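## Task

Remove the black key fob from the drawer of the small wooden box, set it directly on the table top (not on top of anything), and close the drawer. The box must stay roughly in its current place and orientation, and the other item must remain inside the drawer.

## Robot and tools

Robot: two arms, left_arm and right_arm, each ending in a two-finger parallel gripper. Bases in the scene frame: left_arm at (+0.033, +0.312, +0.044) m, quat_wxyz (+1.000, 0, 0, -0.002); right_arm at (-0.018, -0.308, +0.004) m, quat_wxyz (+1.000, 0, 0, -0.015). A camera stand sits behind the arms.

Frame: one scene frame for everything. Origin at table-top height, halfway between the nominal bases; +x points out over the table, +z up, +y toward left_arm. Arm names do not match image left/right. In the gripper's own axes, fingers extend along +z and open/close along y. end_effector_position is the point between the finger pads, just under 1 cm behind the tips. Reported positions and orientations may be off by a few centimetres, worse at long reach.

Command row: every motion row is 16 plain numbers covering both arms, even if one arm stays put: x, y, z, qw, qx, qy, qz, opening for left_arm, then the same eight for right_arm. x, y, z are an absolute gripper position in metres and qw..qz an absolute orientation (w first), both in the scene frame, so each row is a pose, not an offset. opening runs from -1 (closed, 0 mm gap) to +1 (fully open, about 87 mm); 0.5 gives about 69 mm, 0 about 43 mm, -0.5 about 18 mm. To hold an arm still, resend its last reported pose and the opening it should keep; to keep a heading, repeat the same quaternion rather than copying a drifted reading.

Tools:
- move: target is one 16-number row or a list of up to 15 rows; the gripper goes in a straight line to each. speed is m/s, 0.002 to 2.9, default 0.25 (turning limited to twice that in rad/s), one value or one per target. blend (m) rounds corners between listed targets; 0 stops at each. blocking=false returns about 0.5 s after starting. Paths last at least 0.5 s and are cut at 10 s. Opening changes in a later target are applied on arrival, with all arms pausing. The result adds a move: line such as done, off_target, moving, held or fault, plus limits (paced = pose clipped, held = steps withheld). An arm not named in the ending is done (within 10 mm and 2 degrees). Neither done nor off_target tells you about contact.
- execute_actions: actions is an empty list (look at current state, all cameras by default), or one action {rows: up to 15 rows, steps: up to 15, each step 1/30 s, last row repeated}, or one wait {steps: up to 300}. Any single row target must lie within 0.6 m of that arm's last reported position along each gripper axis, or the whole call is refused. An action needs at least 5 steps; its result is taken 5 steps before it ends.
- wait: seconds 0 to 10; sends nothing new, returns early if a move ends.
- stop: brakes a running move (needs room to slow); fingers keep moving.
- zoom_image: camera (cam_high, cam_low, cam_left_wrist, cam_right_wrist) and region [x0, y0, x1, y1] pixels from the top-left, at most 504 by 504, on that camera's latest image.
- finished_scene: scene is the number of the scene being ended; irreversible, and later calls in the same reply go to the next scene, whose task appears in its result.
cameras argument: list of names, ["all"] or []; an unknown name invalidates the call. Images are 672x504.

Results: per arm end_effector_position, end_effector_quat_wxyz, Hand target (where the controller is currently driving), Joint positions (last value is gripper 0 closed to 1 open), joint velocities (may be omitted if within noise), joint torques (noisy, offset, wrap at ±28 N m on joints 1-3), grip_measured on the same -1..1 scale as opening (up to about 1 mm off), and motor temperatures. MOTOR HOT appears at 75 °C; at 90 °C an over-temperature fault folds that arm and it stays idle.

Behaviour: each step the commanded orientation is clipped to 40 degrees from the measured one. Friction and weight can leave the gripper low, short or tilted; tiny moves may not happen or may go sideways, so check pose after each move and re-correct tilt. Avoid paths near an arm's own base (shoulder can flip); go around. The robot keeps moving while you think.

Gripping: close to about 0.04 below the grip_measured value seen at first contact for a firm hold; less for a lighter one. Fast closes squeeze harder.

Avoid: dropping or releasing moving parts, anything falling or being left off the table, fast contacts and pushing targets far past contact, knocking the box out of place, arm-to-arm contact (including gripping the other arm's fingers), strain on wrist camera cables, holding loads or stretched poses long enough to overheat motors, and any arm stops. Loose objects may occasionally get nudged by outside forces.

Each tool is called by a JSON object that holds its "api" and its "payload", one argument or row to a line.

## Session

{"api": "execute_actions", "payload": {
  "actions": []
}}

Scene clock: 0.00 s of 6000.00 s.
left_arm: end_effector_position=(+0.4027, +0.3305, +0.0641) grip_measured=+1.000 end_effector_quat_wxyz=(+0.526, -0.046, +0.849, -0.029) | right_arm: end_effector_position=(+0.3591, -0.3331, +0.0571) grip_measured=+1.000 end_effector_quat_wxyz=(+0.574, +0.066, +0.812, -0.078)
Joint positions: left_arm=[0.103 1.588 0.372 0.752 0.089 -0.064 1] | right_arm=[0.07 1.528 0.359 0.825 0.241 0.031 1]
Joint velocities: within noise
Joint torques (N m): no reading
Motor temperatures (°C): left_arm=[26 35 37 31 25 28 24] | right_arm=[25 31 31 31 29 29 29]
Heat: left arm: 37 °C; right arm: 31 °C.
Hand target: left_arm +0.4044, +0.3307, +0.0667; +0.528, -0.045, +0.847, -0.029 | right_arm +0.3635, -0.3329, +0.0650; +0.585, +0.067, +0.805, -0.077

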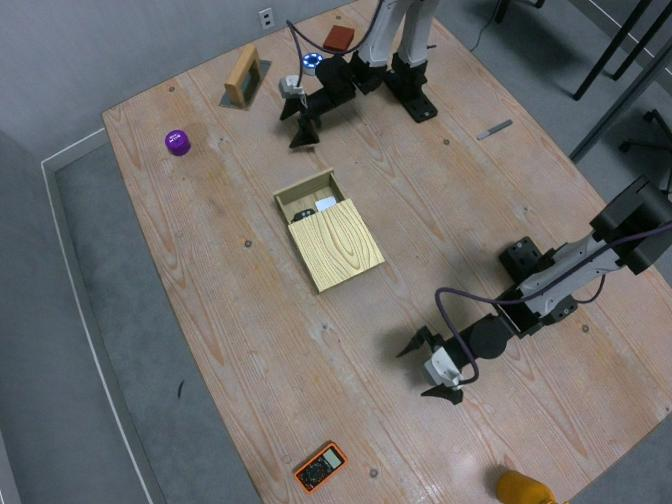

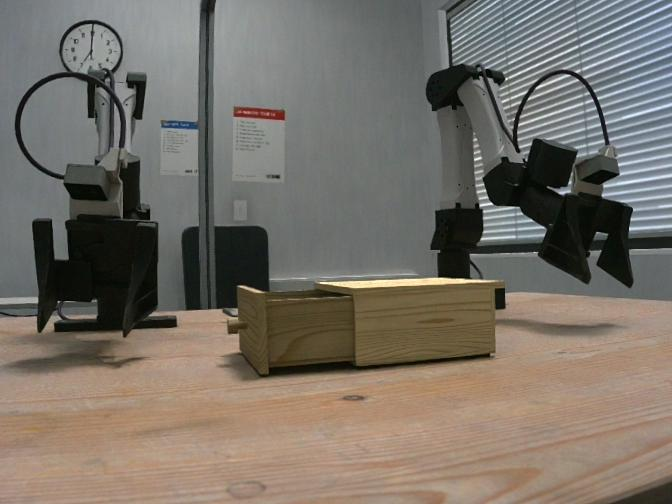

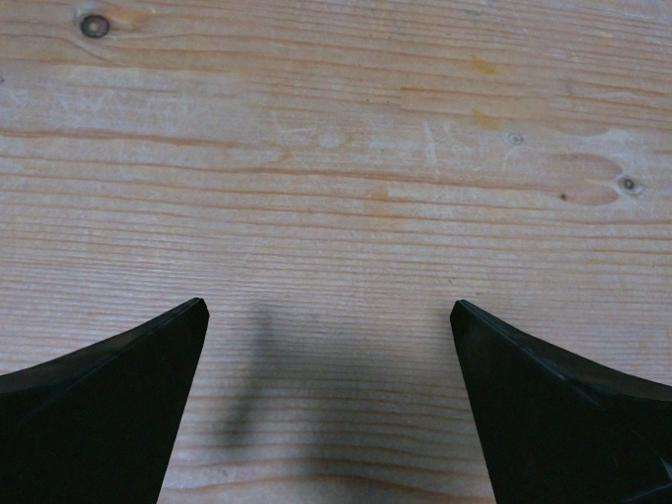

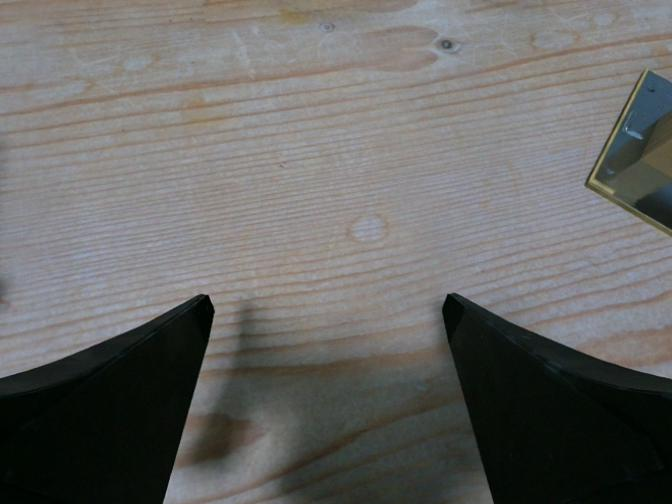

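{"api": "zoom_image", "payload": {
  "camera": "cam_high",
  "region": [250, 150, 400, 300]
}}

{"api": "zoom_image", "payload": {
  "camera": "cam_low",
  "region": [210, 250, 510, 400]
}}

Scaled by 3.360 from the camera's 672x504 image, which has a finer 960x720 frame.

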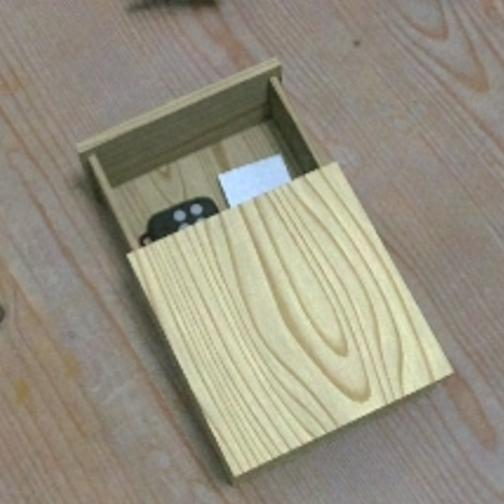

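Scaled by 1.680 from the camera's 672x504 image, which has a finer 960x720 frame.

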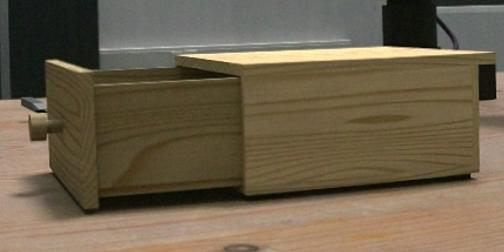

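{"api": "move", "payload": {
  "target": [0.4027,0.3305,0.0641,0.526,-0.046,0.849,-0.029,1,0.385,-0.135,0.17,0.174,0,0.985,0,1],
  "speed": 0.3,
  "cameras": ["cam_high","cam_low","cam_right_wrist"]
}}

Scene clock: 4.07 s of 6000.00 s.
left_arm: end_effector_position=(+0.4027, +0.3305, +0.0641) grip_measured=+1.000 end_effector_quat_wxyz=(+0.526, -0.046, +0.849, -0.029) | right_arm: end_effector_position=(+0.3819, -0.1398, +0.1701) grip_measured=+1.000 end_effector_quat_wxyz=(+0.175, -0.003, +0.985, -0.005)
Joint positions: left_arm=[0.103 1.588 0.372 0.752 0.089 -0.064 1] | right_arm=[0.451 2.088 2.14 -1.304 0.15 0.391 1]
Joint torques (N m): left_arm=[0.05 -4.97 5.38 2.31 0.02 0.14] | right_arm=[0.46 -7.61 10.73 0.71 0.03 -0.04]
Heat: left arm: 38 °C; right arm: 32 °C.
Hand target: left_arm +0.4026, +0.3305, +0.0641; +0.526, -0.046, +0.849, -0.029 | right_arm +0.3848, -0.1351, +0.1700; +0.174, +0.000, +0.985, +0.000
Off the commanded pose: left_arm 0.000 m, 0 deg | right_arm 0.006 m, 1 deg.
Kept back: nothing.
move: done
camera_calibration:
cam_right_wrist: T_world_to_cam=[[0.0235932, -0.999579, 0.0168997, -0.153451], [-0.864315, -0.0118996, 0.50281, 0.26251], [-0.502397, -0.0264695, -0.864232, 0.475363], [0, 0, 0, 1]] pos_world=[0.469333, -0.13768, 0.281424]
Images, in order (width x height): cam_high 672x504, cam_low 672x504, cam_right_wrist 672x504.

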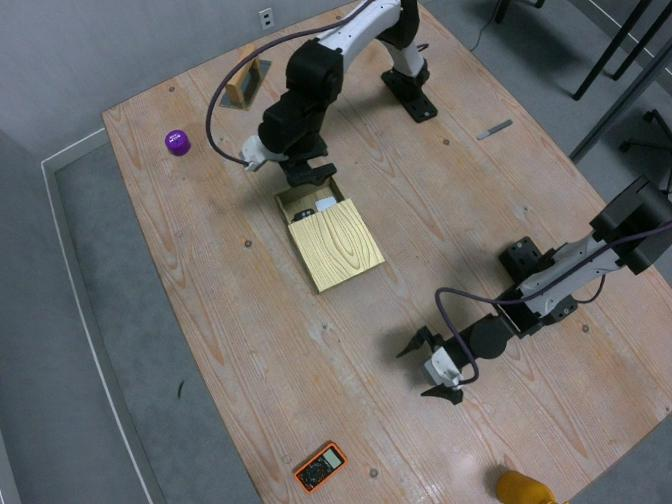

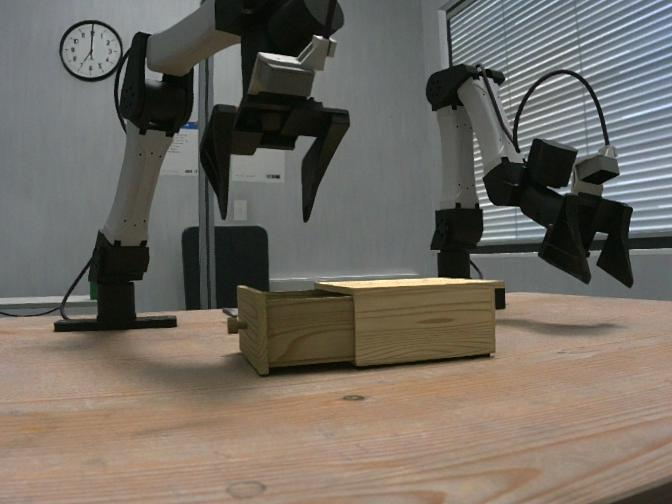

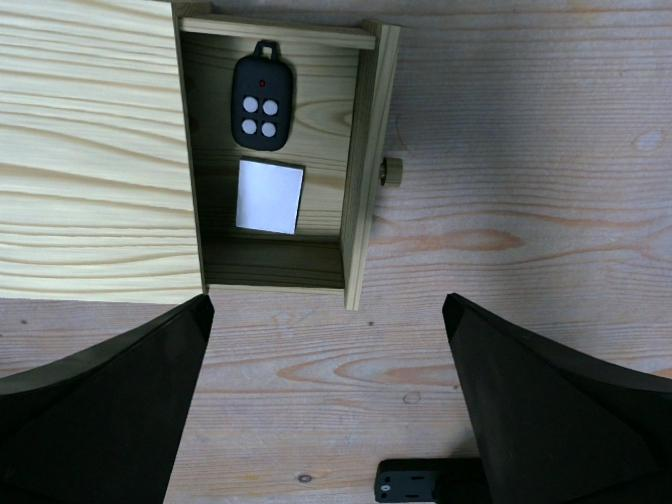

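{"api": "move", "payload": {
  "target": [0.4027,0.3305,0.0641,0.526,-0.046,0.849,-0.029,1,0.425,-0.119,0.10,0.0865,0.0114,0.9877,0.13,0.15],
  "speed": 0.25,
  "cameras": ["cam_low","cam_right_wrist"]
}}

Scene clock: 6.57 s of 6000.00 s.
left_arm: end_effector_position=(+0.4027, +0.3305, +0.0641) grip_measured=+1.000 end_effector_quat_wxyz=(+0.526, -0.046, +0.849, -0.029) | right_arm: end_effector_position=(+0.4185, -0.1208, +0.1008) grip_measured=+0.150 end_effector_quat_wxyz=(+0.082, +0.016, +0.989, +0.124)
Joint positions: left_arm=[0.103 1.588 0.372 0.752 0.089 -0.064 1] | right_arm=[0.337 2.345 2.269 -1.258 -0.181 0.361 0.575]
Joint torques (N m): left_arm=[0.05 -5.01 5.45 2.3 0.03 0.15] | right_arm=[-0.17 -9.24 10.81 0.66 -0.12 -0.25]
Heat: left arm: 38 °C; right arm: 32 °C.
Hand target: left_arm +0.4026, +0.3305, +0.0641; +0.526, -0.046, +0.849, -0.029 | right_arm +0.4248, -0.1191, +0.1000; +0.087, +0.012, +0.988, +0.130
Off the commanded pose: left_arm 0.000 m, 0 deg | right_arm 0.007 m, 1 deg.
Kept back: nothing.
move: done
camera_calibration:
cam_right_wrist: T_world_to_cam=[[0.00930531, -0.969384, -0.245375, -0.098081], [-0.757144, -0.167119, 0.631509, 0.252697], [-0.653182, 0.179908, -0.735518, 0.509422], [0, 0, 0, 1]] pos_world=[0.524986, -0.144497, 0.191041]
Images, in order (width x height): cam_low 672x504, cam_right_wrist 672x504.

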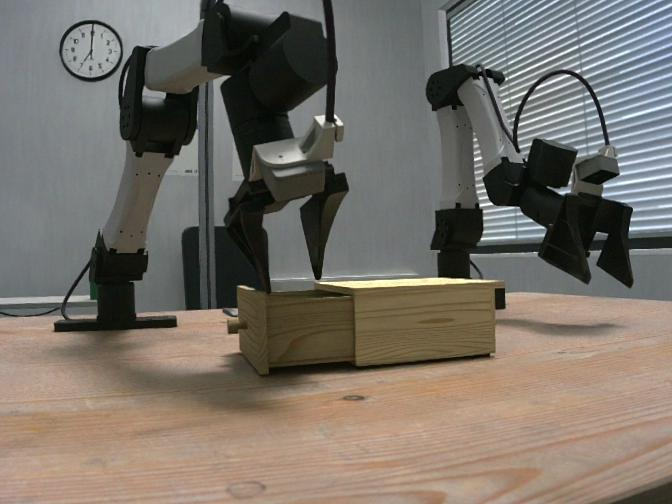

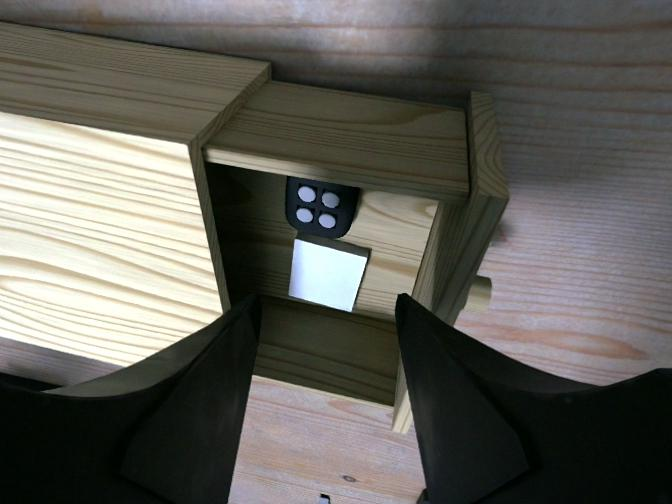

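{"api": "move", "payload": {
  "target": [
    [0.4027,0.3305,0.0641,0.526,-0.046,0.849,-0.029,1,0.432,-0.113,0.10,0.0867,0.0091,0.9907,0.1041,0.04],
    [0.432,0.3305,0.0641,0.526,-0.046,0.849,-0.029,1,0.432,-0.098,0.035,0.0867,0.0091,0.9907,0.1041,0.04]
  ],
  "speed": 0.1,
  "cameras": ["cam_high","cam_low","cam_right_wrist"]
}}

Scene clock: 9.20 s of 6000.00 s.
left_arm: end_effector_position=(+0.4276, +0.3310, +0.0643) grip_measured=+1.000 end_effector_quat_wxyz=(+0.527, -0.043, +0.848, -0.030) | right_arm: end_effector_position=(+0.4232, -0.1055, +0.0430) grip_measured=+0.039 end_effector_quat_wxyz=(+0.067, +0.017, +0.993, +0.098)
Joint positions: left_arm=[0.098 1.676 0.465 0.752 0.089 -0.064 1] | right_arm=[0.378 2.439 2.214 -1.149 -0.134 0.395 0.52]
Joint torques (N m): left_arm=[-0.55 -4.86 7.15 2.17 -0.06 0.09] | right_arm=[1.13 -10.78 5.44 1.19 -0.07 -0.21]
Heat: left arm: 38 °C; right arm: 33 °C.
Hand target: left_arm +0.4319, +0.3305, +0.0641; +0.526, -0.046, +0.849, -0.029 | right_arm +0.4316, -0.0982, +0.0355; +0.086, +0.009, +0.991, +0.104
Off the commanded pose: left_arm 0.004 m, 0 deg | right_arm 0.014 m, 3 deg.
Kept back: nothing.
move: off_target (right_arm)
camera_calibration:
cam_right_wrist: T_world_to_cam=[[0.00077843, -0.980823, -0.194899, -0.0971589], [-0.737507, -0.132186, 0.662277, 0.289318], [-0.67534, 0.143224, -0.723466, 0.472186], [0, 0, 0, 1]] pos_world=[0.532336, -0.12468, 0.131066]
Images, in order (width x height): cam_high 672x504, cam_low 672x504, cam_right_wrist 672x504.

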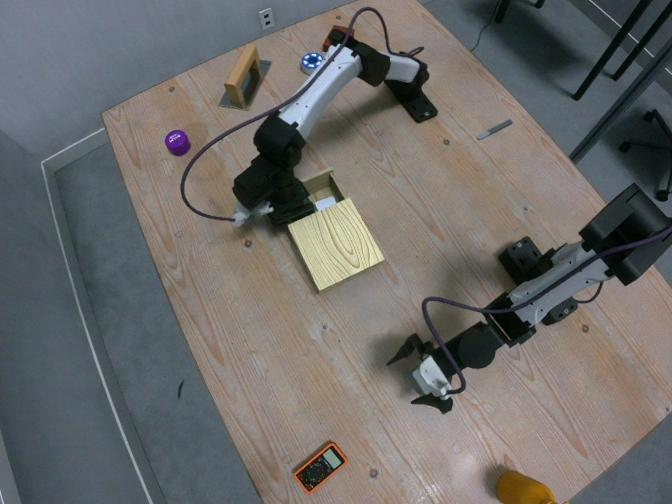

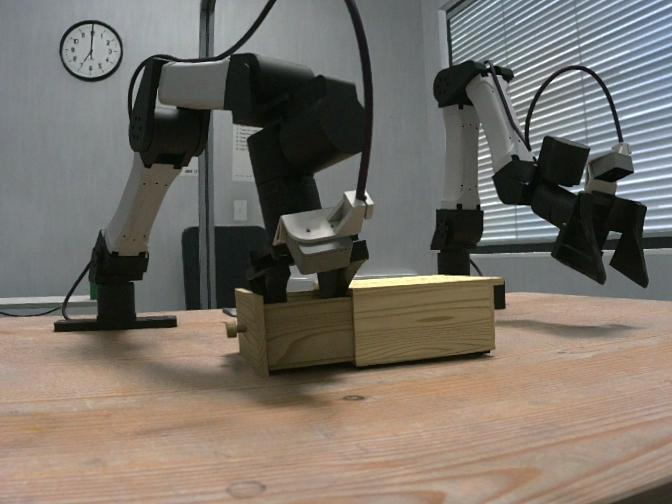

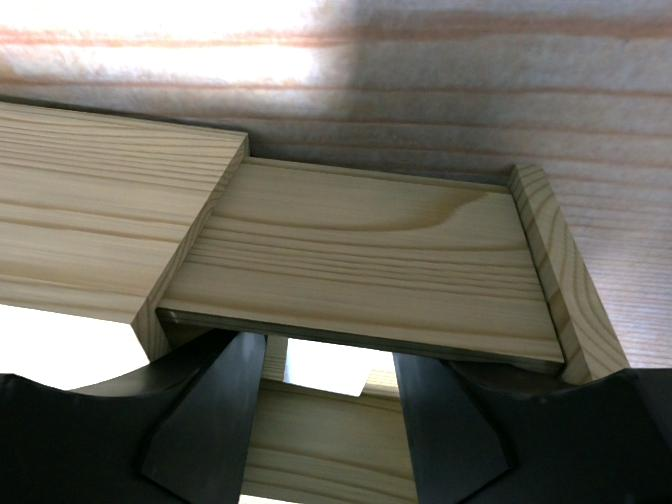

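{"api": "move", "payload": {
  "target": [0.432,0.3305,0.0641,0.526,-0.046,0.849,-0.029,1,0.428,-0.102,0.041,0.0867,0.0091,0.9907,0.1041,-0.3],
  "speed": 0.1,
  "cameras": ["cam_right_wrist"]
}}

Scene clock: 10.83 s of 6000.00 s.
left_arm: end_effector_position=(+0.4276, +0.3310, +0.0643) grip_measured=+1.000 end_effector_quat_wxyz=(+0.527, -0.043, +0.848, -0.030) | right_arm: end_effector_position=(+0.4252, -0.1051, +0.0441) grip_measured=-0.299 end_effector_quat_wxyz=(+0.076, +0.016, +0.992, +0.100)
Joint positions: left_arm=[0.098 1.676 0.465 0.752 0.089 -0.064 1] | right_arm=[0.378 2.425 2.192 -1.123 -0.133 0.393 0.351]
Joint torques (N m): left_arm=[-0.53 -4.79 7.15 2.17 -0.06 0.09] | right_arm=[0.59 -12.03 5.04 0.95 -0.08 -0.23]
Heat: left arm: 39 °C; right arm: 33 °C.
Hand target: left_arm +0.4319, +0.3305, +0.0641; +0.526, -0.046, +0.849, -0.029 | right_arm +0.4280, -0.1020, +0.0411; +0.086, +0.009, +0.991, +0.104
Off the commanded pose: left_arm 0.004 m, 0 deg | right_arm 0.005 m, 2 deg.
Kept back: nothing.
move: done
camera_calibration:
cam_right_wrist: T_world_to_cam=[[0.00512123, -0.979793, -0.199948, -0.0981099], [-0.748825, -0.136276, 0.648606, 0.29518], [-0.662748, 0.146405, -0.734391, 0.469748], [0, 0, 0, 1]] pos_world=[0.532865, -0.124675, 0.133907]
Images, in order (width x height): cam_right_wrist 672x504.

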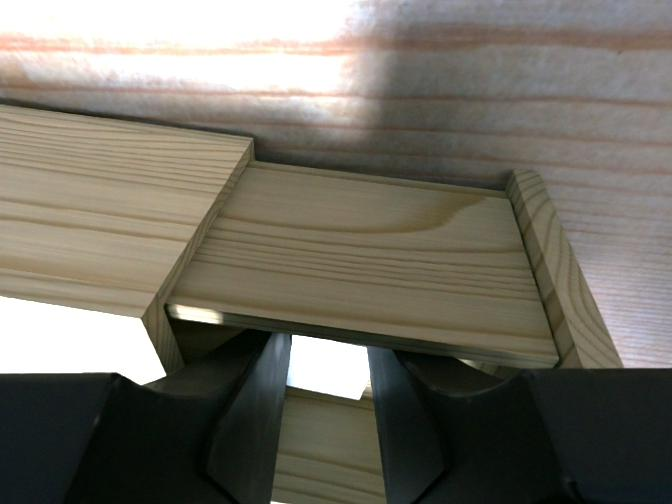

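{"api": "move", "payload": {
  "target": [0.432,0.3305,0.0641,0.526,-0.046,0.849,-0.029,1,0.428,-0.102,0.041,0.0867,0.0091,0.9907,0.1041,-0.5],
  "speed": 0.1
}}

Scene clock: 11.77 s of 6000.00 s.
left_arm: end_effector_position=(+0.4276, +0.3310, +0.0643) grip_measured=+1.000 end_effector_quat_wxyz=(+0.527, -0.043, +0.848, -0.030) | right_arm: end_effector_position=(+0.4256, -0.1057, +0.0444) grip_measured=-0.335 end_effector_quat_wxyz=(+0.077, +0.015, +0.992, +0.100)
Joint positions: left_arm=[0.098 1.676 0.465 0.752 0.089 -0.064 1] | right_arm=[0.377 2.424 2.192 -1.123 -0.132 0.392 0.332]
Joint torques (N m): left_arm=[-0.54 -4.81 7.16 2.16 -0.07 0.1] | right_arm=[0.65 -11.88 4.88 1 -0.08 -0.23]
Heat: left arm: 39 °C; right arm: 34 °C.
Hand target: left_arm +0.4319, +0.3305, +0.0641; +0.526, -0.046, +0.849, -0.029 | right_arm +0.4280, -0.1021, +0.0411; +0.086, +0.009, +0.991, +0.104
Off the commanded pose: left_arm 0.004 m, 0 deg | right_arm 0.006 m, 1 deg.
Kept back: nothing.
move: done

{"api": "move", "payload": {
  "target": [
    [0.432,0.3305,0.0641,0.526,-0.046,0.849,-0.029,1,0.425,-0.120,0.11,0.0867,0.0091,0.9907,0.1041,-0.5],
    [0.432,0.3305,0.0641,0.526,-0.046,0.849,-0.029,1,0.425,-0.14,0.16,0.0867,0.0091,0.9907,0.1041,-0.5]
  ],
  "speed": 0.12,
  "blend": 0.02,
  "cameras": ["cam_low","cam_right_wrist"]
}}

Scene clock: 13.63 s of 6000.00 s.
left_arm: end_effector_position=(+0.4276, +0.3310, +0.0643) grip_measured=+1.000 end_effector_quat_wxyz=(+0.527, -0.043, +0.848, -0.030) | right_arm: end_effector_position=(+0.4234, -0.1401, +0.1647) grip_measured=-0.500 end_effector_quat_wxyz=(+0.111, +0.015, +0.988, +0.109)
Joint positions: left_arm=[0.098 1.676 0.465 0.752 0.089 -0.064 1] | right_arm=[0.311 2.442 2.719 -1.569 -0.142 0.331 0.25]
Joint torques (N m): left_arm=[-0.53 -4.82 7.15 2.17 -0.08 0.1] | right_arm=[-0.29 -9.29 8.8 0.65 -0.14 -0.24]
Heat: left arm: 39 °C; right arm: 35 °C.
Hand target: left_arm +0.4319, +0.3305, +0.0641; +0.526, -0.046, +0.849, -0.029 | right_arm +0.4246, -0.1402, +0.1597; +0.105, +0.011, +0.988, +0.111
Off the commanded pose: left_arm 0.004 m, 0 deg | right_arm 0.005 m, 3 deg.
joint sent to its limit (right arm) — joint 4 (wrist pitch), lower limit.
Kept back: nothing.
move: off_target (right_arm)
camera_calibration:
cam_right_wrist: T_world_to_cam=[[0.0154657, -0.976495, -0.214986, -0.109704], [-0.793299, -0.142863, 0.591834, 0.238041], [-0.608636, 0.161395, -0.776862, 0.548397], [0, 0, 0, 1]] pos_world=[0.524308, -0.161627, 0.261563]
Images, in order (width x height): cam_low 672x504, cam_right_wrist 672x504.

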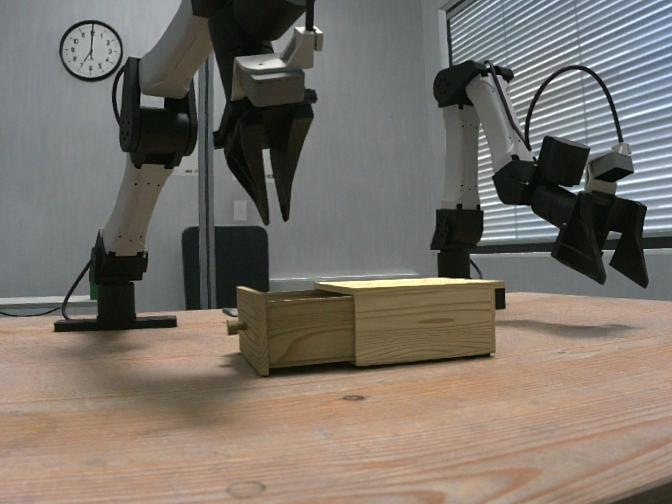

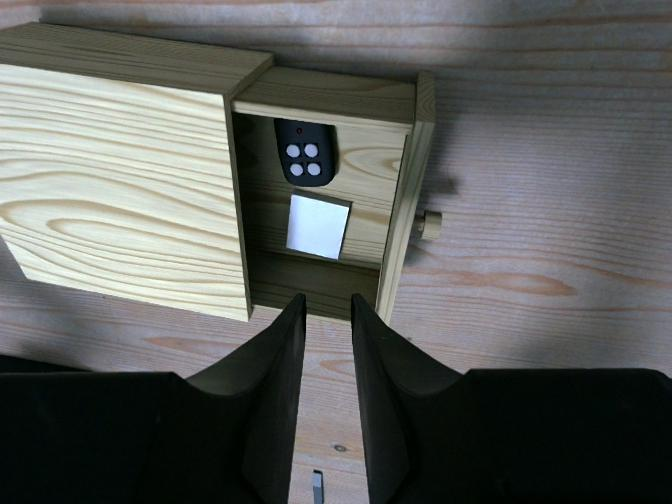

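{"api": "move", "payload": {
  "target": [
    [0.432,0.3305,0.0641,0.526,-0.046,0.849,-0.029,1,0.395,-0.133,0.12,0.13,0,0.9914,0,-1],
    [0.432,0.3305,0.0641,0.526,-0.046,0.849,-0.029,1,0.395,-0.133,0.06,0.13,0,0.9914,0,-1],
    [0.432,0.3305,0.0641,0.526,-0.046,0.849,-0.029,1,0.395,-0.172,0.06,0.13,0,0.9914,0,-1]
  ],
  "speed": [0.15,0.1,0.05],
  "cameras": ["cam_high","cam_low","cam_right_wrist"]
}}

Scene clock: 18.43 s of 6000.00 s.
left_arm: end_effector_position=(+0.4276, +0.3310, +0.0643) grip_measured=+1.000 end_effector_quat_wxyz=(+0.527, -0.043, +0.848, -0.030) | right_arm: end_effector_position=(+0.3911, -0.1574, +0.0419) grip_measured=-0.973 end_effector_quat_wxyz=(+0.108, +0.001, +0.994, +0.010)
Joint positions: left_arm=[0.098 1.676 0.465 0.752 0.089 -0.064 1] | right_arm=[0.372 2.189 1.799 -0.97 0.054 0.338 0.013]
Joint torques (N m): left_arm=[-0.5 -4.81 7.15 2.17 -0.07 0.1] | right_arm=[-1.91 -13.91 6.3 0.53 0.34 -0.36]
Motor temperatures (°C): left_arm=[26 37 41 36 25 28 24] | right_arm=[25 36 33 32 28 29 29]
Heat: left arm: 41 °C; right arm: 36 °C.
Hand target: left_arm +0.4319, +0.3305, +0.0641; +0.526, -0.046, +0.849, -0.029 | right_arm +0.3948, -0.1718, +0.0594; +0.129, +0.000, +0.992, -0.001
Off the commanded pose: left_arm 0.004 m, 0 deg | right_arm 0.024 m, 3 deg.
Kept back: nothing.
move: off_target (right_arm)
camera_calibration:
cam_right_wrist: T_world_to_cam=[[0.0204271, -0.999657, -0.0164074, -0.166399], [-0.788395, -0.0261978, 0.614611, 0.298144], [-0.61483, 0.000380825, -0.78866, 0.413656], [0, 0, 0, 1]] pos_world=[0.492783, -0.158689, 0.140261]
Images, in order (width x height): cam_high 672x504, cam_low 672x504, cam_right_wrist 672x504.

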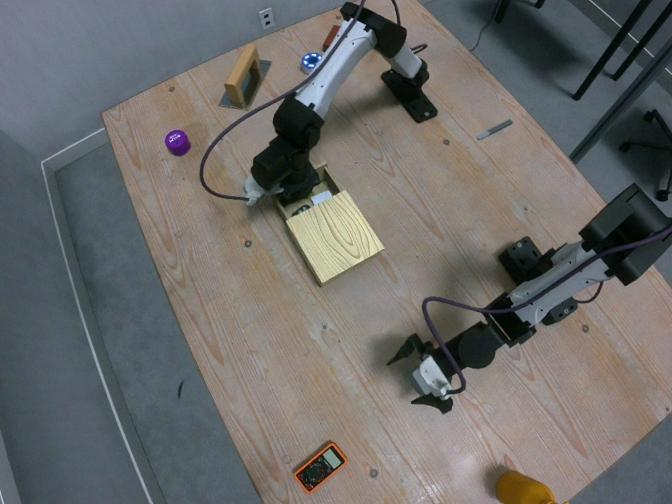

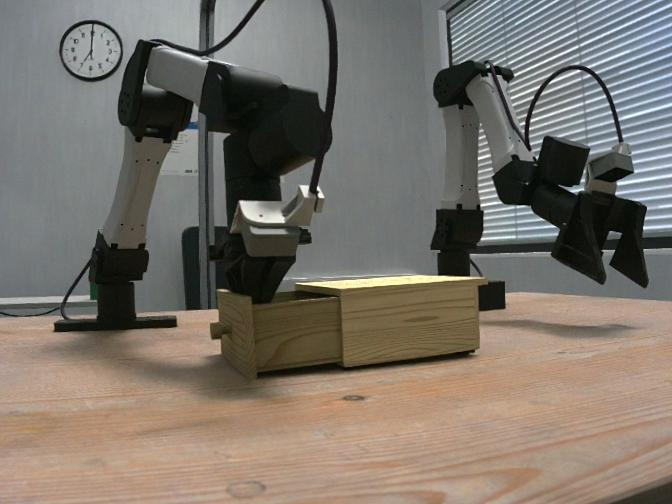

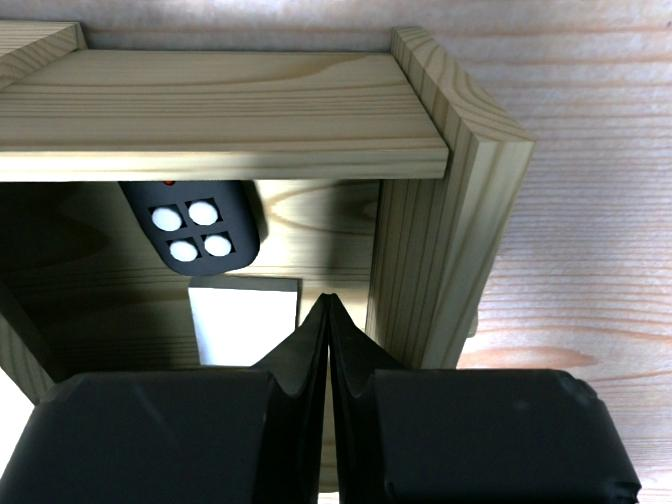

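{"api": "move", "payload": {
  "target": [
    [0.432,0.3305,0.0641,0.526,-0.046,0.849,-0.029,1,0.395,-0.145,0.11,0.13,0,0.9914,0,-1],
    [0.432,0.3305,0.0641,0.526,-0.046,0.849,-0.029,1,0.434,-0.108,0.10,0.1295,0.0113,0.9876,0.0864,-1],
    [0.432,0.3305,0.0641,0.526,-0.046,0.849,-0.029,1,0.436,-0.100,0.042,0.1295,0.0113,0.9876,0.0864,-1]
  ],
  "speed": [0.15,0.15,0.06],
  "blend": [0.02,0,0],
  "cameras": ["cam_high","cam_low","cam_right_wrist"]
}}

Scene clock: 22.17 s of 6000.00 s.
left_arm: end_effector_position=(+0.4276, +0.3310, +0.0643) grip_measured=+1.000 end_effector_quat_wxyz=(+0.527, -0.043, +0.848, -0.030) | right_arm: end_effector_position=(+0.4339, -0.1050, +0.0527) grip_measured=-0.973 end_effector_quat_wxyz=(+0.132, +0.010, +0.988, +0.083)
Joint positions: left_arm=[0.098 1.676 0.465 0.752 0.089 -0.064 1] | right_arm=[0.398 2.343 2.082 -1.002 -0.057 0.397 0.013]
Joint torques (N m): left_arm=[-0.55 -4.82 7.16 2.17 -0.06 0.08] | right_arm=[0.59 -9.36 7.32 0.95 -0.06 -0.06]
Heat: left arm: 41 °C; right arm: 38 °C.
Hand target: left_arm +0.4319, +0.3305, +0.0641; +0.526, -0.046, +0.849, -0.029 | right_arm +0.4357, -0.1002, +0.0421; +0.129, +0.011, +0.988, +0.086
Off the commanded pose: left_arm 0.004 m, 0 deg | right_arm 0.012 m, 0 deg.
Kept back: nothing.
move: off_target (right_arm)
camera_calibration:
cam_right_wrist: T_world_to_cam=[[0.0226876, -0.986342, -0.163137, -0.106598], [-0.8172, -0.112297, 0.565308, 0.332727], [-0.575907, 0.12049, -0.808587, 0.445342], [0, 0, 0, 1]] pos_world=[0.530798, -0.121437, 0.154614]
Images, in order (width x height): cam_high 672x504, cam_low 672x504, cam_right_wrist 672x504.

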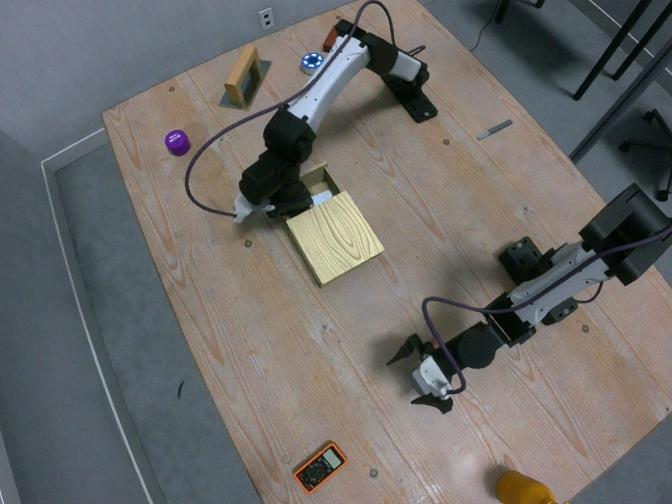

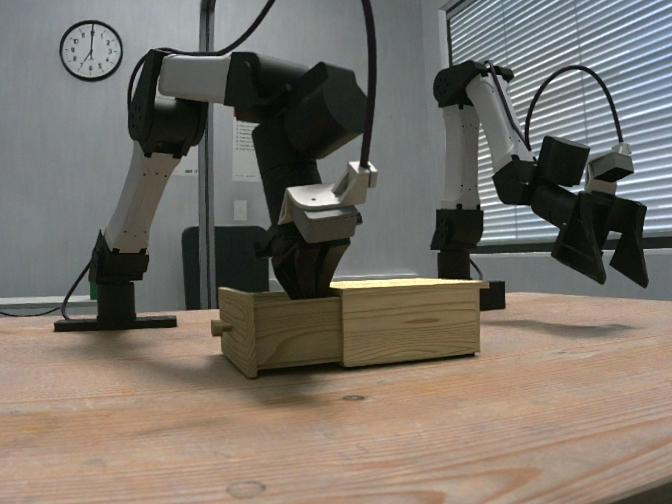

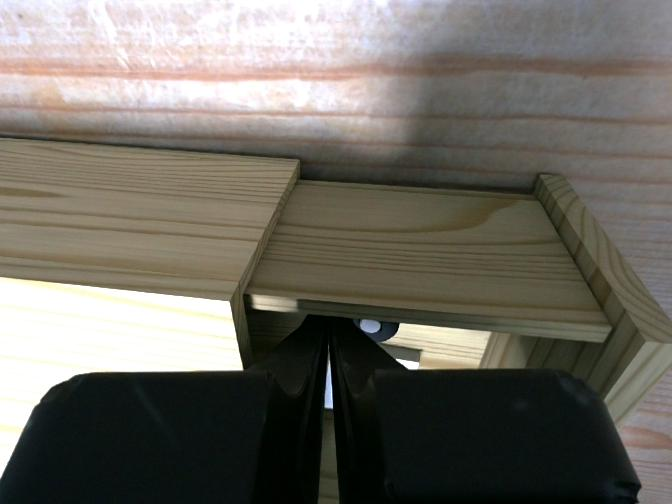

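{"api": "move", "payload": {
  "target": [
    [0.432,0.3305,0.0641,0.526,-0.046,0.849,-0.029,1,0.436,-0.138,0.040,0.1295,0.0113,0.9876,0.0864,-1],
    [0.432,0.3305,0.0641,0.526,-0.046,0.849,-0.029,1,0.425,-0.148,0.12,0.1295,0.0113,0.9876,0.0864,-1]
  ],
  "speed": [0.05,0.15],
  "cameras": ["cam_high","cam_low","cam_right_wrist"]
}}

Scene clock: 24.70 s of 6000.00 s.
left_arm: end_effector_position=(+0.4276, +0.3310, +0.0643) grip_measured=+1.000 end_effector_quat_wxyz=(+0.527, -0.043, +0.848, -0.030) | right_arm: end_effector_position=(+0.4185, -0.1449, +0.0928) grip_measured=-0.973 end_effector_quat_wxyz=(+0.097, +0.015, +0.992, +0.083)
Joint positions: left_arm=[0.098 1.676 0.465 0.752 0.089 -0.064 1] | right_arm=[0.32 2.295 2.165 -1.204 -0.099 0.331 0.013]
Joint torques (N m): left_arm=[-0.53 -4.81 7.17 2.18 -0.07 0.09] | right_arm=[-0.53 -14.11 10.45 0.59 0.09 -0.28]
Heat: left arm: 42 °C; right arm: 38 °C.
Hand target: left_arm +0.4319, +0.3305, +0.0641; +0.526, -0.046, +0.849, -0.029 | right_arm +0.4243, -0.1481, +0.1197; +0.130, +0.012, +0.988, +0.086
Off the commanded pose: left_arm 0.004 m, 0 deg | right_arm 0.028 m, 4 deg.
Kept back: nothing.
move: off_target (right_arm)
camera_calibration:
cam_right_wrist: T_world_to_cam=[[0.00787039, -0.986315, -0.164687, -0.132711], [-0.77598, -0.1099, 0.62111, 0.270837], [-0.630708, 0.122905, -0.766225, 0.493008], [0, 0, 0, 1]] pos_world=[0.522153, -0.161723, 0.18768]
Images, in order (width x height): cam_high 672x504, cam_low 672x504, cam_right_wrist 672x504.

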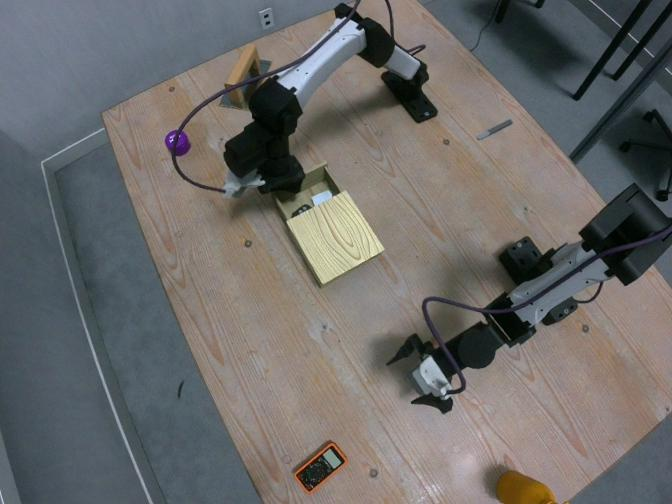

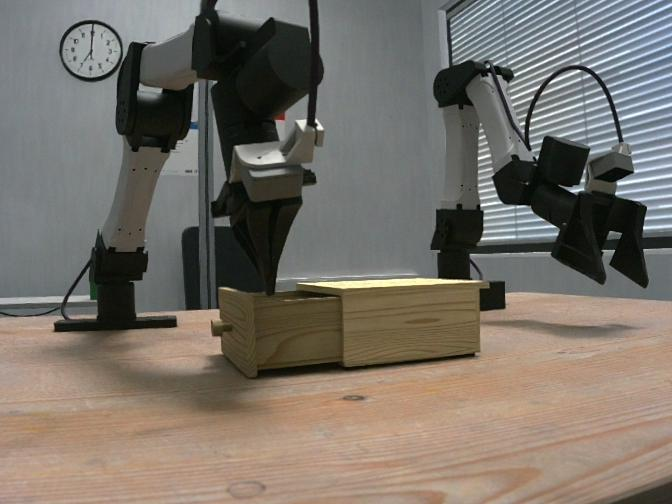

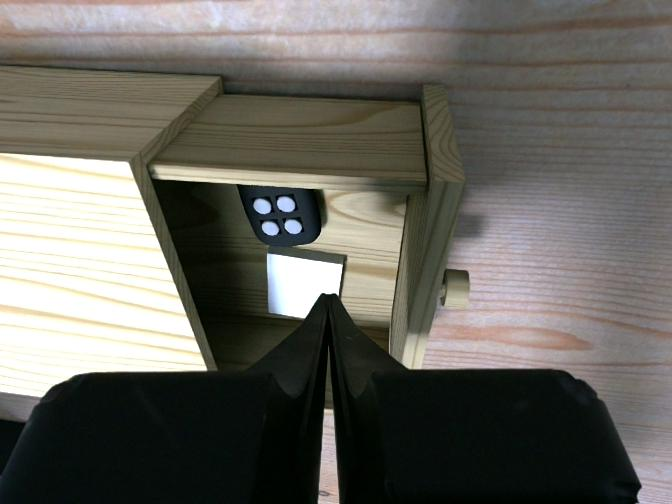

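{"api": "move", "payload": {
  "target": [
    [0.432,0.3305,0.0641,0.526,-0.046,0.849,-0.029,1,0.434,-0.104,0.12,0.1287,0.0182,0.9818,0.138,-1],
    [0.432,0.3305,0.0641,0.526,-0.046,0.849,-0.029,1,0.436,-0.083,0.034,0.1287,0.0182,0.9818,0.138,-1]
  ],
  "speed": [0.15,0.06],
  "cameras": ["cam_low","cam_right_wrist"]
}}

Scene clock: 28.23 s of 6000.00 s.
left_arm: end_effector_position=(+0.4276, +0.3310, +0.0643) grip_measured=+1.000 end_effector_quat_wxyz=(+0.527, -0.043, +0.848, -0.030) | right_arm: end_effector_position=(+0.4319, -0.0946, +0.0462) grip_measured=-0.973 end_effector_quat_wxyz=(+0.126, +0.018, +0.984, +0.129)
Joint positions: left_arm=[0.098 1.676 0.465 0.752 0.089 -0.064 1] | right_arm=[0.387 2.325 2.009 -0.922 -0.146 0.419 0.013]
Joint torques (N m): left_arm=[-0.49 -4.85 7.15 2.16 -0.06 0.09] | right_arm=[1.48 -8.94 7.3 1.24 -0.15 -0.01]
Heat: left arm: 42 °C; right arm: 39 °C.
Hand target: left_arm +0.4319, +0.3305, +0.0641; +0.526, -0.046, +0.849, -0.029 | right_arm +0.4352, -0.0834, +0.0343; +0.128, +0.018, +0.982, +0.138
Off the commanded pose: left_arm 0.004 m, 0 deg | right_arm 0.017 m, 1 deg.
Kept back: nothing.
move: off_target (right_arm)
camera_calibration:
cam_right_wrist: T_world_to_cam=[[0.016393, -0.966919, -0.254555, -0.0884916], [-0.811386, -0.161636, 0.561718, 0.328878], [-0.584281, 0.197334, -0.787194, 0.447531], [0, 0, 0, 1]] pos_world=[0.529781, -0.120719, 0.145031]
Images, in order (width x height): cam_low 672x504, cam_right_wrist 672x504.

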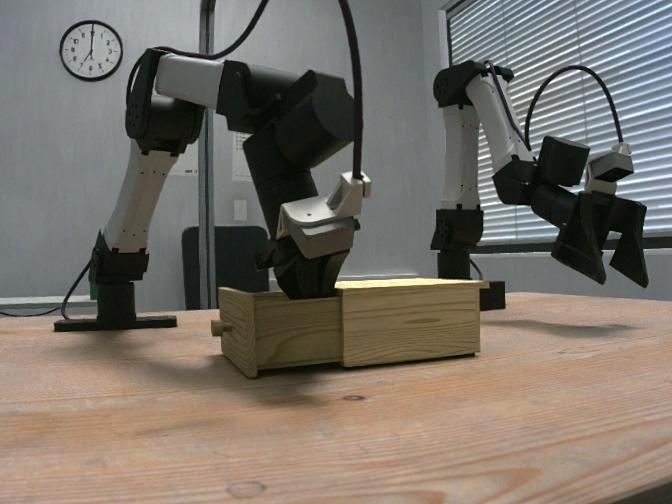

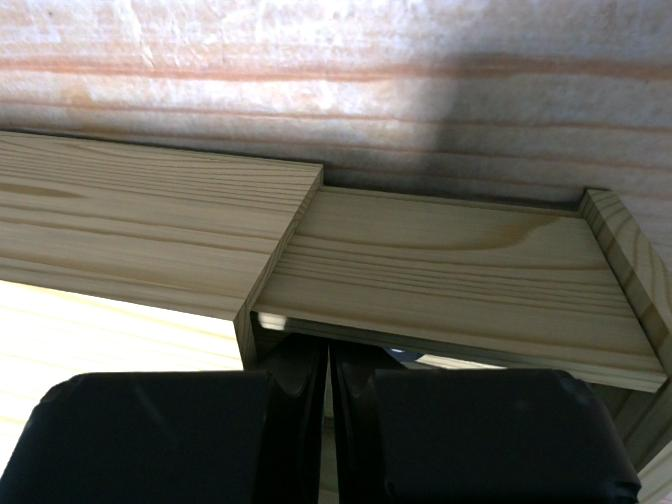

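{"api": "move", "payload": {
  "target": [
    [0.432,0.3305,0.0641,0.526,-0.046,0.849,-0.029,1,0.436,-0.083,0.026,0.1287,0.0182,0.9818,0.138,-1],
    [0.432,0.3305,0.0641,0.526,-0.046,0.849,-0.029,1,0.436,-0.135,0.028,0.1287,0.0182,0.9818,0.138,-1]
  ],
  "speed": [0.06,0.05],
  "cameras": ["cam_low","cam_right_wrist"]
}}

Scene clock: 30.50 s of 6000.00 s.
left_arm: end_effector_position=(+0.4276, +0.3310, +0.0643) grip_measured=+1.000 end_effector_quat_wxyz=(+0.527, -0.043, +0.848, -0.030) | right_arm: end_effector_position=(+0.4265, -0.1131, +0.0341) grip_measured=-0.973 end_effector_quat_wxyz=(+0.107, +0.015, +0.980, +0.169)
Joint positions: left_arm=[0.098 1.676 0.465 0.752 0.089 -0.064 1] | right_arm=[0.321 2.299 1.901 -0.858 -0.254 0.363 0.013]
Joint torques (N m): left_arm=[-0.5 -4.86 7.15 2.16 -0.07 0.09] | right_arm=[-2.43 -11.32 5.33 0.98 0.55 -0.5]
Heat: left arm: 43 °C; right arm: 39 °C.
Hand target: left_arm +0.4319, +0.3305, +0.0641; +0.526, -0.046, +0.849, -0.029 | right_arm +0.4353, -0.1350, +0.0285; +0.126, +0.018, +0.982, +0.138
Off the commanded pose: left_arm 0.004 m, 0 deg | right_arm 0.025 m, 4 deg.
Kept back: nothing.
move: off_target (right_arm)
camera_calibration:
cam_right_wrist: T_world_to_cam=[[0.027268, -0.943328, -0.330739, -0.108841], [-0.788447, -0.223686, 0.572989, 0.311188], [-0.614498, 0.245146, -0.749863, 0.455577], [0, 0, 0, 1]] pos_world=[0.528274, -0.144748, 0.127315]
Images, in order (width x height): cam_low 672x504, cam_right_wrist 672x504.

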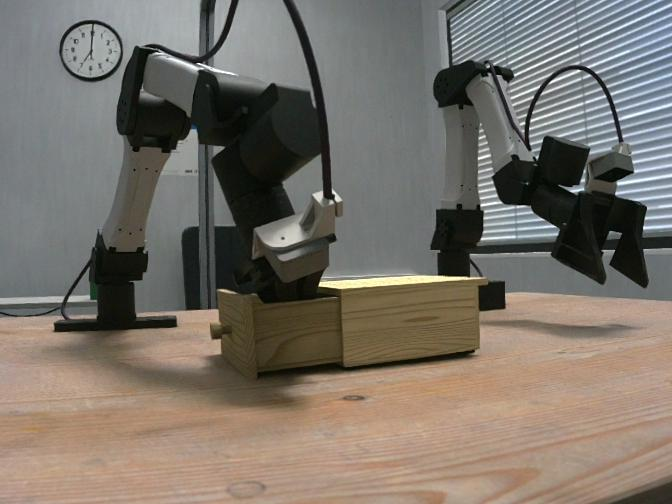

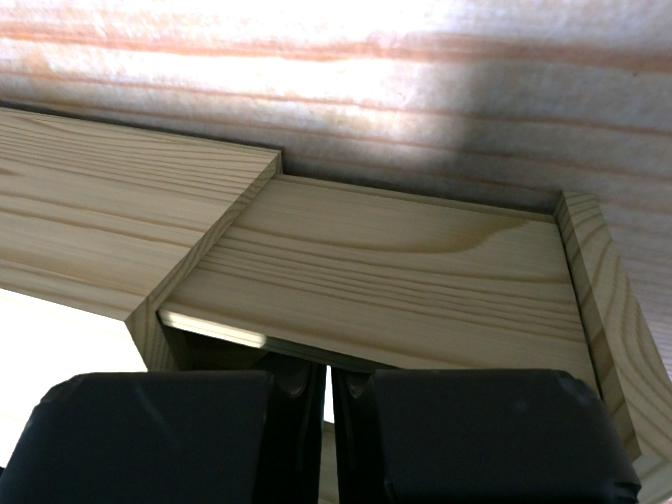

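{"api": "move", "payload": {
  "target": [
    [0.432,0.3305,0.0641,0.526,-0.046,0.849,-0.029,1,0.43,-0.125,0.09,0.1287,0.0182,0.9818,0.138,-1],
    [0.432,0.3305,0.0641,0.526,-0.046,0.849,-0.029,1,0.40,-0.14,0.17,0.174,0,0.985,0,0.0]
  ],
  "speed": [0.15,0.25],
  "blend": [0.02,0],
  "cameras": ["cam_low","cam_right_wrist"]
}}

Scene clock: 32.97 s of 6000.00 s.
left_arm: end_effector_position=(+0.4276, +0.3310, +0.0643) grip_measured=+1.000 end_effector_quat_wxyz=(+0.527, -0.043, +0.848, -0.030) | right_arm: end_effector_position=(+0.3968, -0.1408, +0.1487) grip_measured=+0.000 end_effector_quat_wxyz=(+0.147, -0.006, +0.989, -0.006)
Joint positions: left_arm=[0.098 1.676 0.465 0.752 0.089 -0.064 1] | right_arm=[0.426 2.202 2.241 -1.34 0.121 0.368 0.5]
Joint torques (N m): left_arm=[-0.51 -4.83 7.13 2.17 -0.06 0.08] | right_arm=[0.43 -12.27 10.81 0.62 0.21 -0.05]
Heat: left arm: 43 °C; right arm: 40 °C.
Hand target: left_arm +0.4319, +0.3305, +0.0641; +0.526, -0.046, +0.849, -0.029 | right_arm +0.3995, -0.1403, +0.1698; +0.174, +0.000, +0.985, +0.000
Off the commanded pose: left_arm 0.004 m, 0 deg | right_arm 0.022 m, 3 deg.
Kept back: nothing.
move: off_target (right_arm); target 2's new opening was sent with right_arm's hand 0.022 m and 3 deg from that target
camera_calibration:
cam_right_wrist: T_world_to_cam=[[0.0302058, -0.999394, 0.0173042, -0.157043], [-0.834402, -0.0156799, 0.550933, 0.266612], [-0.550328, -0.03108, -0.83437, 0.478193], [0, 0, 0, 1]] pos_world=[0.490368, -0.137905, 0.254822]
Images, in order (width x height): cam_low 672x504, cam_right_wrist 672x504.

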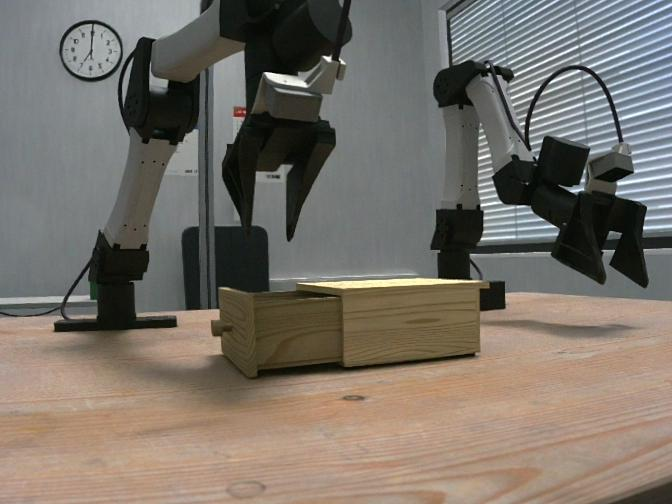

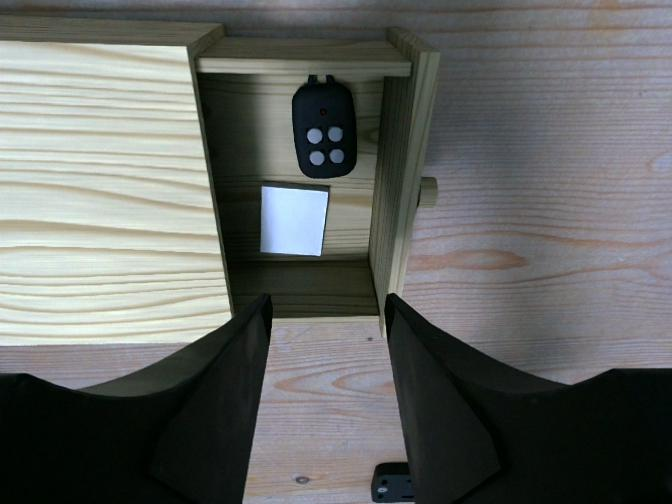

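{"api": "move", "payload": {
  "target": [
    [0.432,0.3305,0.0641,0.526,-0.046,0.849,-0.029,1,0.43,-0.124,0.11,0.1044,-0.0046,0.9935,-0.0434,0.08],
    [0.432,0.3305,0.0641,0.526,-0.046,0.849,-0.029,1,0.434,-0.131,0.028,0.1044,-0.0046,0.9935,-0.0434,0.08]
  ],
  "speed": [0.2,0.06],
  "cameras": ["cam_low","cam_right_wrist"]
}}

Scene clock: 36.03 s of 6000.00 s.
left_arm: end_effector_position=(+0.4276, +0.3310, +0.0643) grip_measured=+1.000 end_effector_quat_wxyz=(+0.527, -0.043, +0.848, -0.030) | right_arm: end_effector_position=(+0.4199, -0.1392, +0.0433) grip_measured=+0.079 end_effector_quat_wxyz=(+0.081, -0.010, +0.995, -0.057)
Joint positions: left_arm=[0.098 1.676 0.465 0.752 0.089 -0.064 1] | right_arm=[0.427 2.487 2.317 -1.293 0.167 0.369 0.539]
Joint torques (N m): left_arm=[-0.53 -4.79 7.13 2.17 -0.08 0.09] | right_arm=[0.24 -10.52 4.12 1.3 0.04 -0.05]
Heat: left arm: 43 °C; right arm: 40 °C.
Hand target: left_arm +0.4319, +0.3305, +0.0641; +0.526, -0.046, +0.849, -0.029 | right_arm +0.4329, -0.1315, +0.0288; +0.102, -0.004, +0.994, -0.044
Off the commanded pose: left_arm 0.004 m, 0 deg | right_arm 0.022 m, 3 deg.
Kept back: nothing.
move: off_target (right_arm)
camera_calibration:
cam_right_wrist: T_world_to_cam=[[0.0308394, -0.99264, 0.117113, -0.157998], [-0.754473, 0.0537348, 0.654128, 0.315588], [-0.655607, -0.108531, -0.747262, 0.432689], [0, 0, 0, 1]] pos_world=[0.526649, -0.126833, 0.135401]
Images, in order (width x height): cam_low 672x504, cam_right_wrist 672x504.

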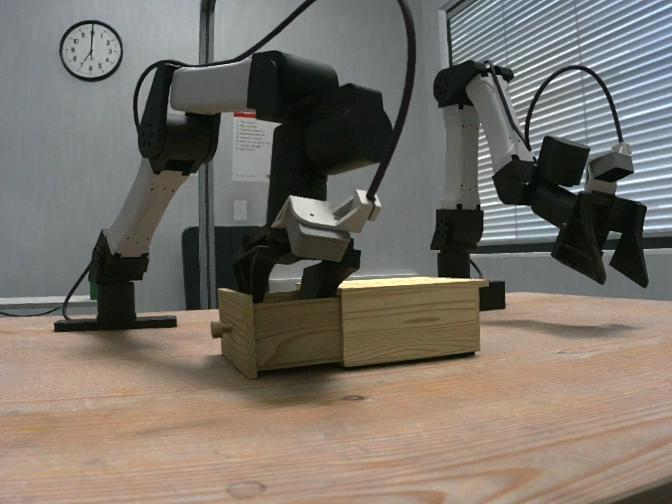

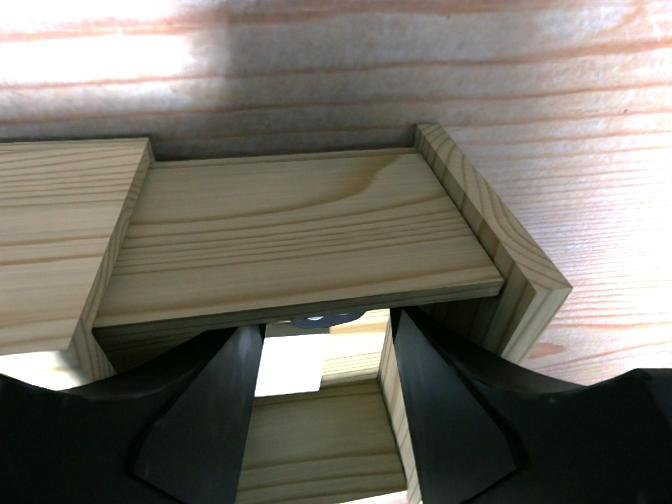

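{"api": "move", "payload": {
  "target": [0.432,0.3305,0.0641,0.526,-0.046,0.849,-0.029,1,0.438,-0.126,0.026,0.1044,-0.0046,0.9935,-0.0434,0.0],
  "speed": 0.06,
  "cameras": ["cam_right_wrist"]
}}

Scene clock: 37.00 s of 6000.00 s.
left_arm: end_effector_position=(+0.4276, +0.3310, +0.0643) grip_measured=+1.000 end_effector_quat_wxyz=(+0.527, -0.043, +0.848, -0.030) | right_arm: end_effector_position=(+0.4235, -0.1383, +0.0411) grip_measured=+0.000 end_effector_quat_wxyz=(+0.088, -0.010, +0.995, -0.055)
Joint positions: left_arm=[0.098 1.676 0.465 0.752 0.089 -0.064 1] | right_arm=[0.427 2.486 2.307 -1.269 0.168 0.367 0.5]
Joint torques (N m): left_arm=[-0.51 -4.83 7.16 2.17 -0.07 0.1] | right_arm=[0.94 -8.14 9.8 0.96 0.05 0.02]
Motor temperatures (°C): left_arm=[26 38 44 37 25 28 24] | right_arm=[25 41 34 32 28 29 29]
Heat: left arm: 44 °C; right arm: 41 °C.
Hand target: left_arm +0.4319, +0.3305, +0.0641; +0.526, -0.046, +0.849, -0.029 | right_arm +0.4367, -0.1264, +0.0267; +0.104, -0.005, +0.994, -0.043
Off the commanded pose: left_arm 0.004 m, 0 deg | right_arm 0.024 m, 2 deg.
Kept back: nothing.
move: off_target (right_arm)
camera_calibration:
cam_right_wrist: T_world_to_cam=[[0.0303218, -0.993156, 0.112791, -0.156593], [-0.763496, 0.0498155, 0.643889, 0.323537], [-0.645101, -0.10564, -0.75676, 0.429874], [0, 0, 0, 1]] pos_world=[0.52908, -0.126226, 0.134652]
Images, in order (width x height): cam_right_wrist 672x504.

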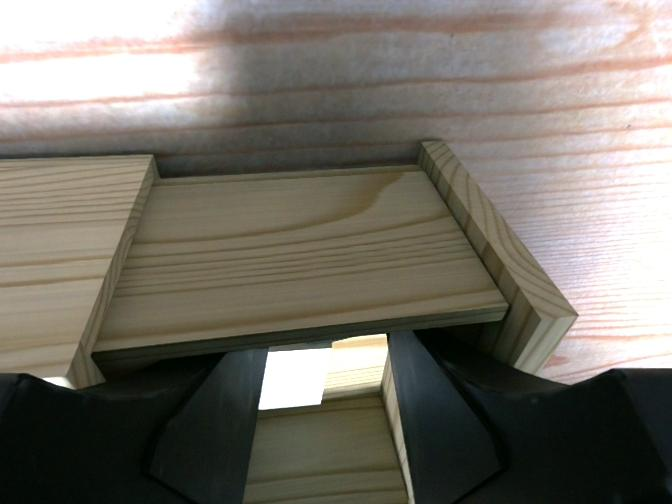

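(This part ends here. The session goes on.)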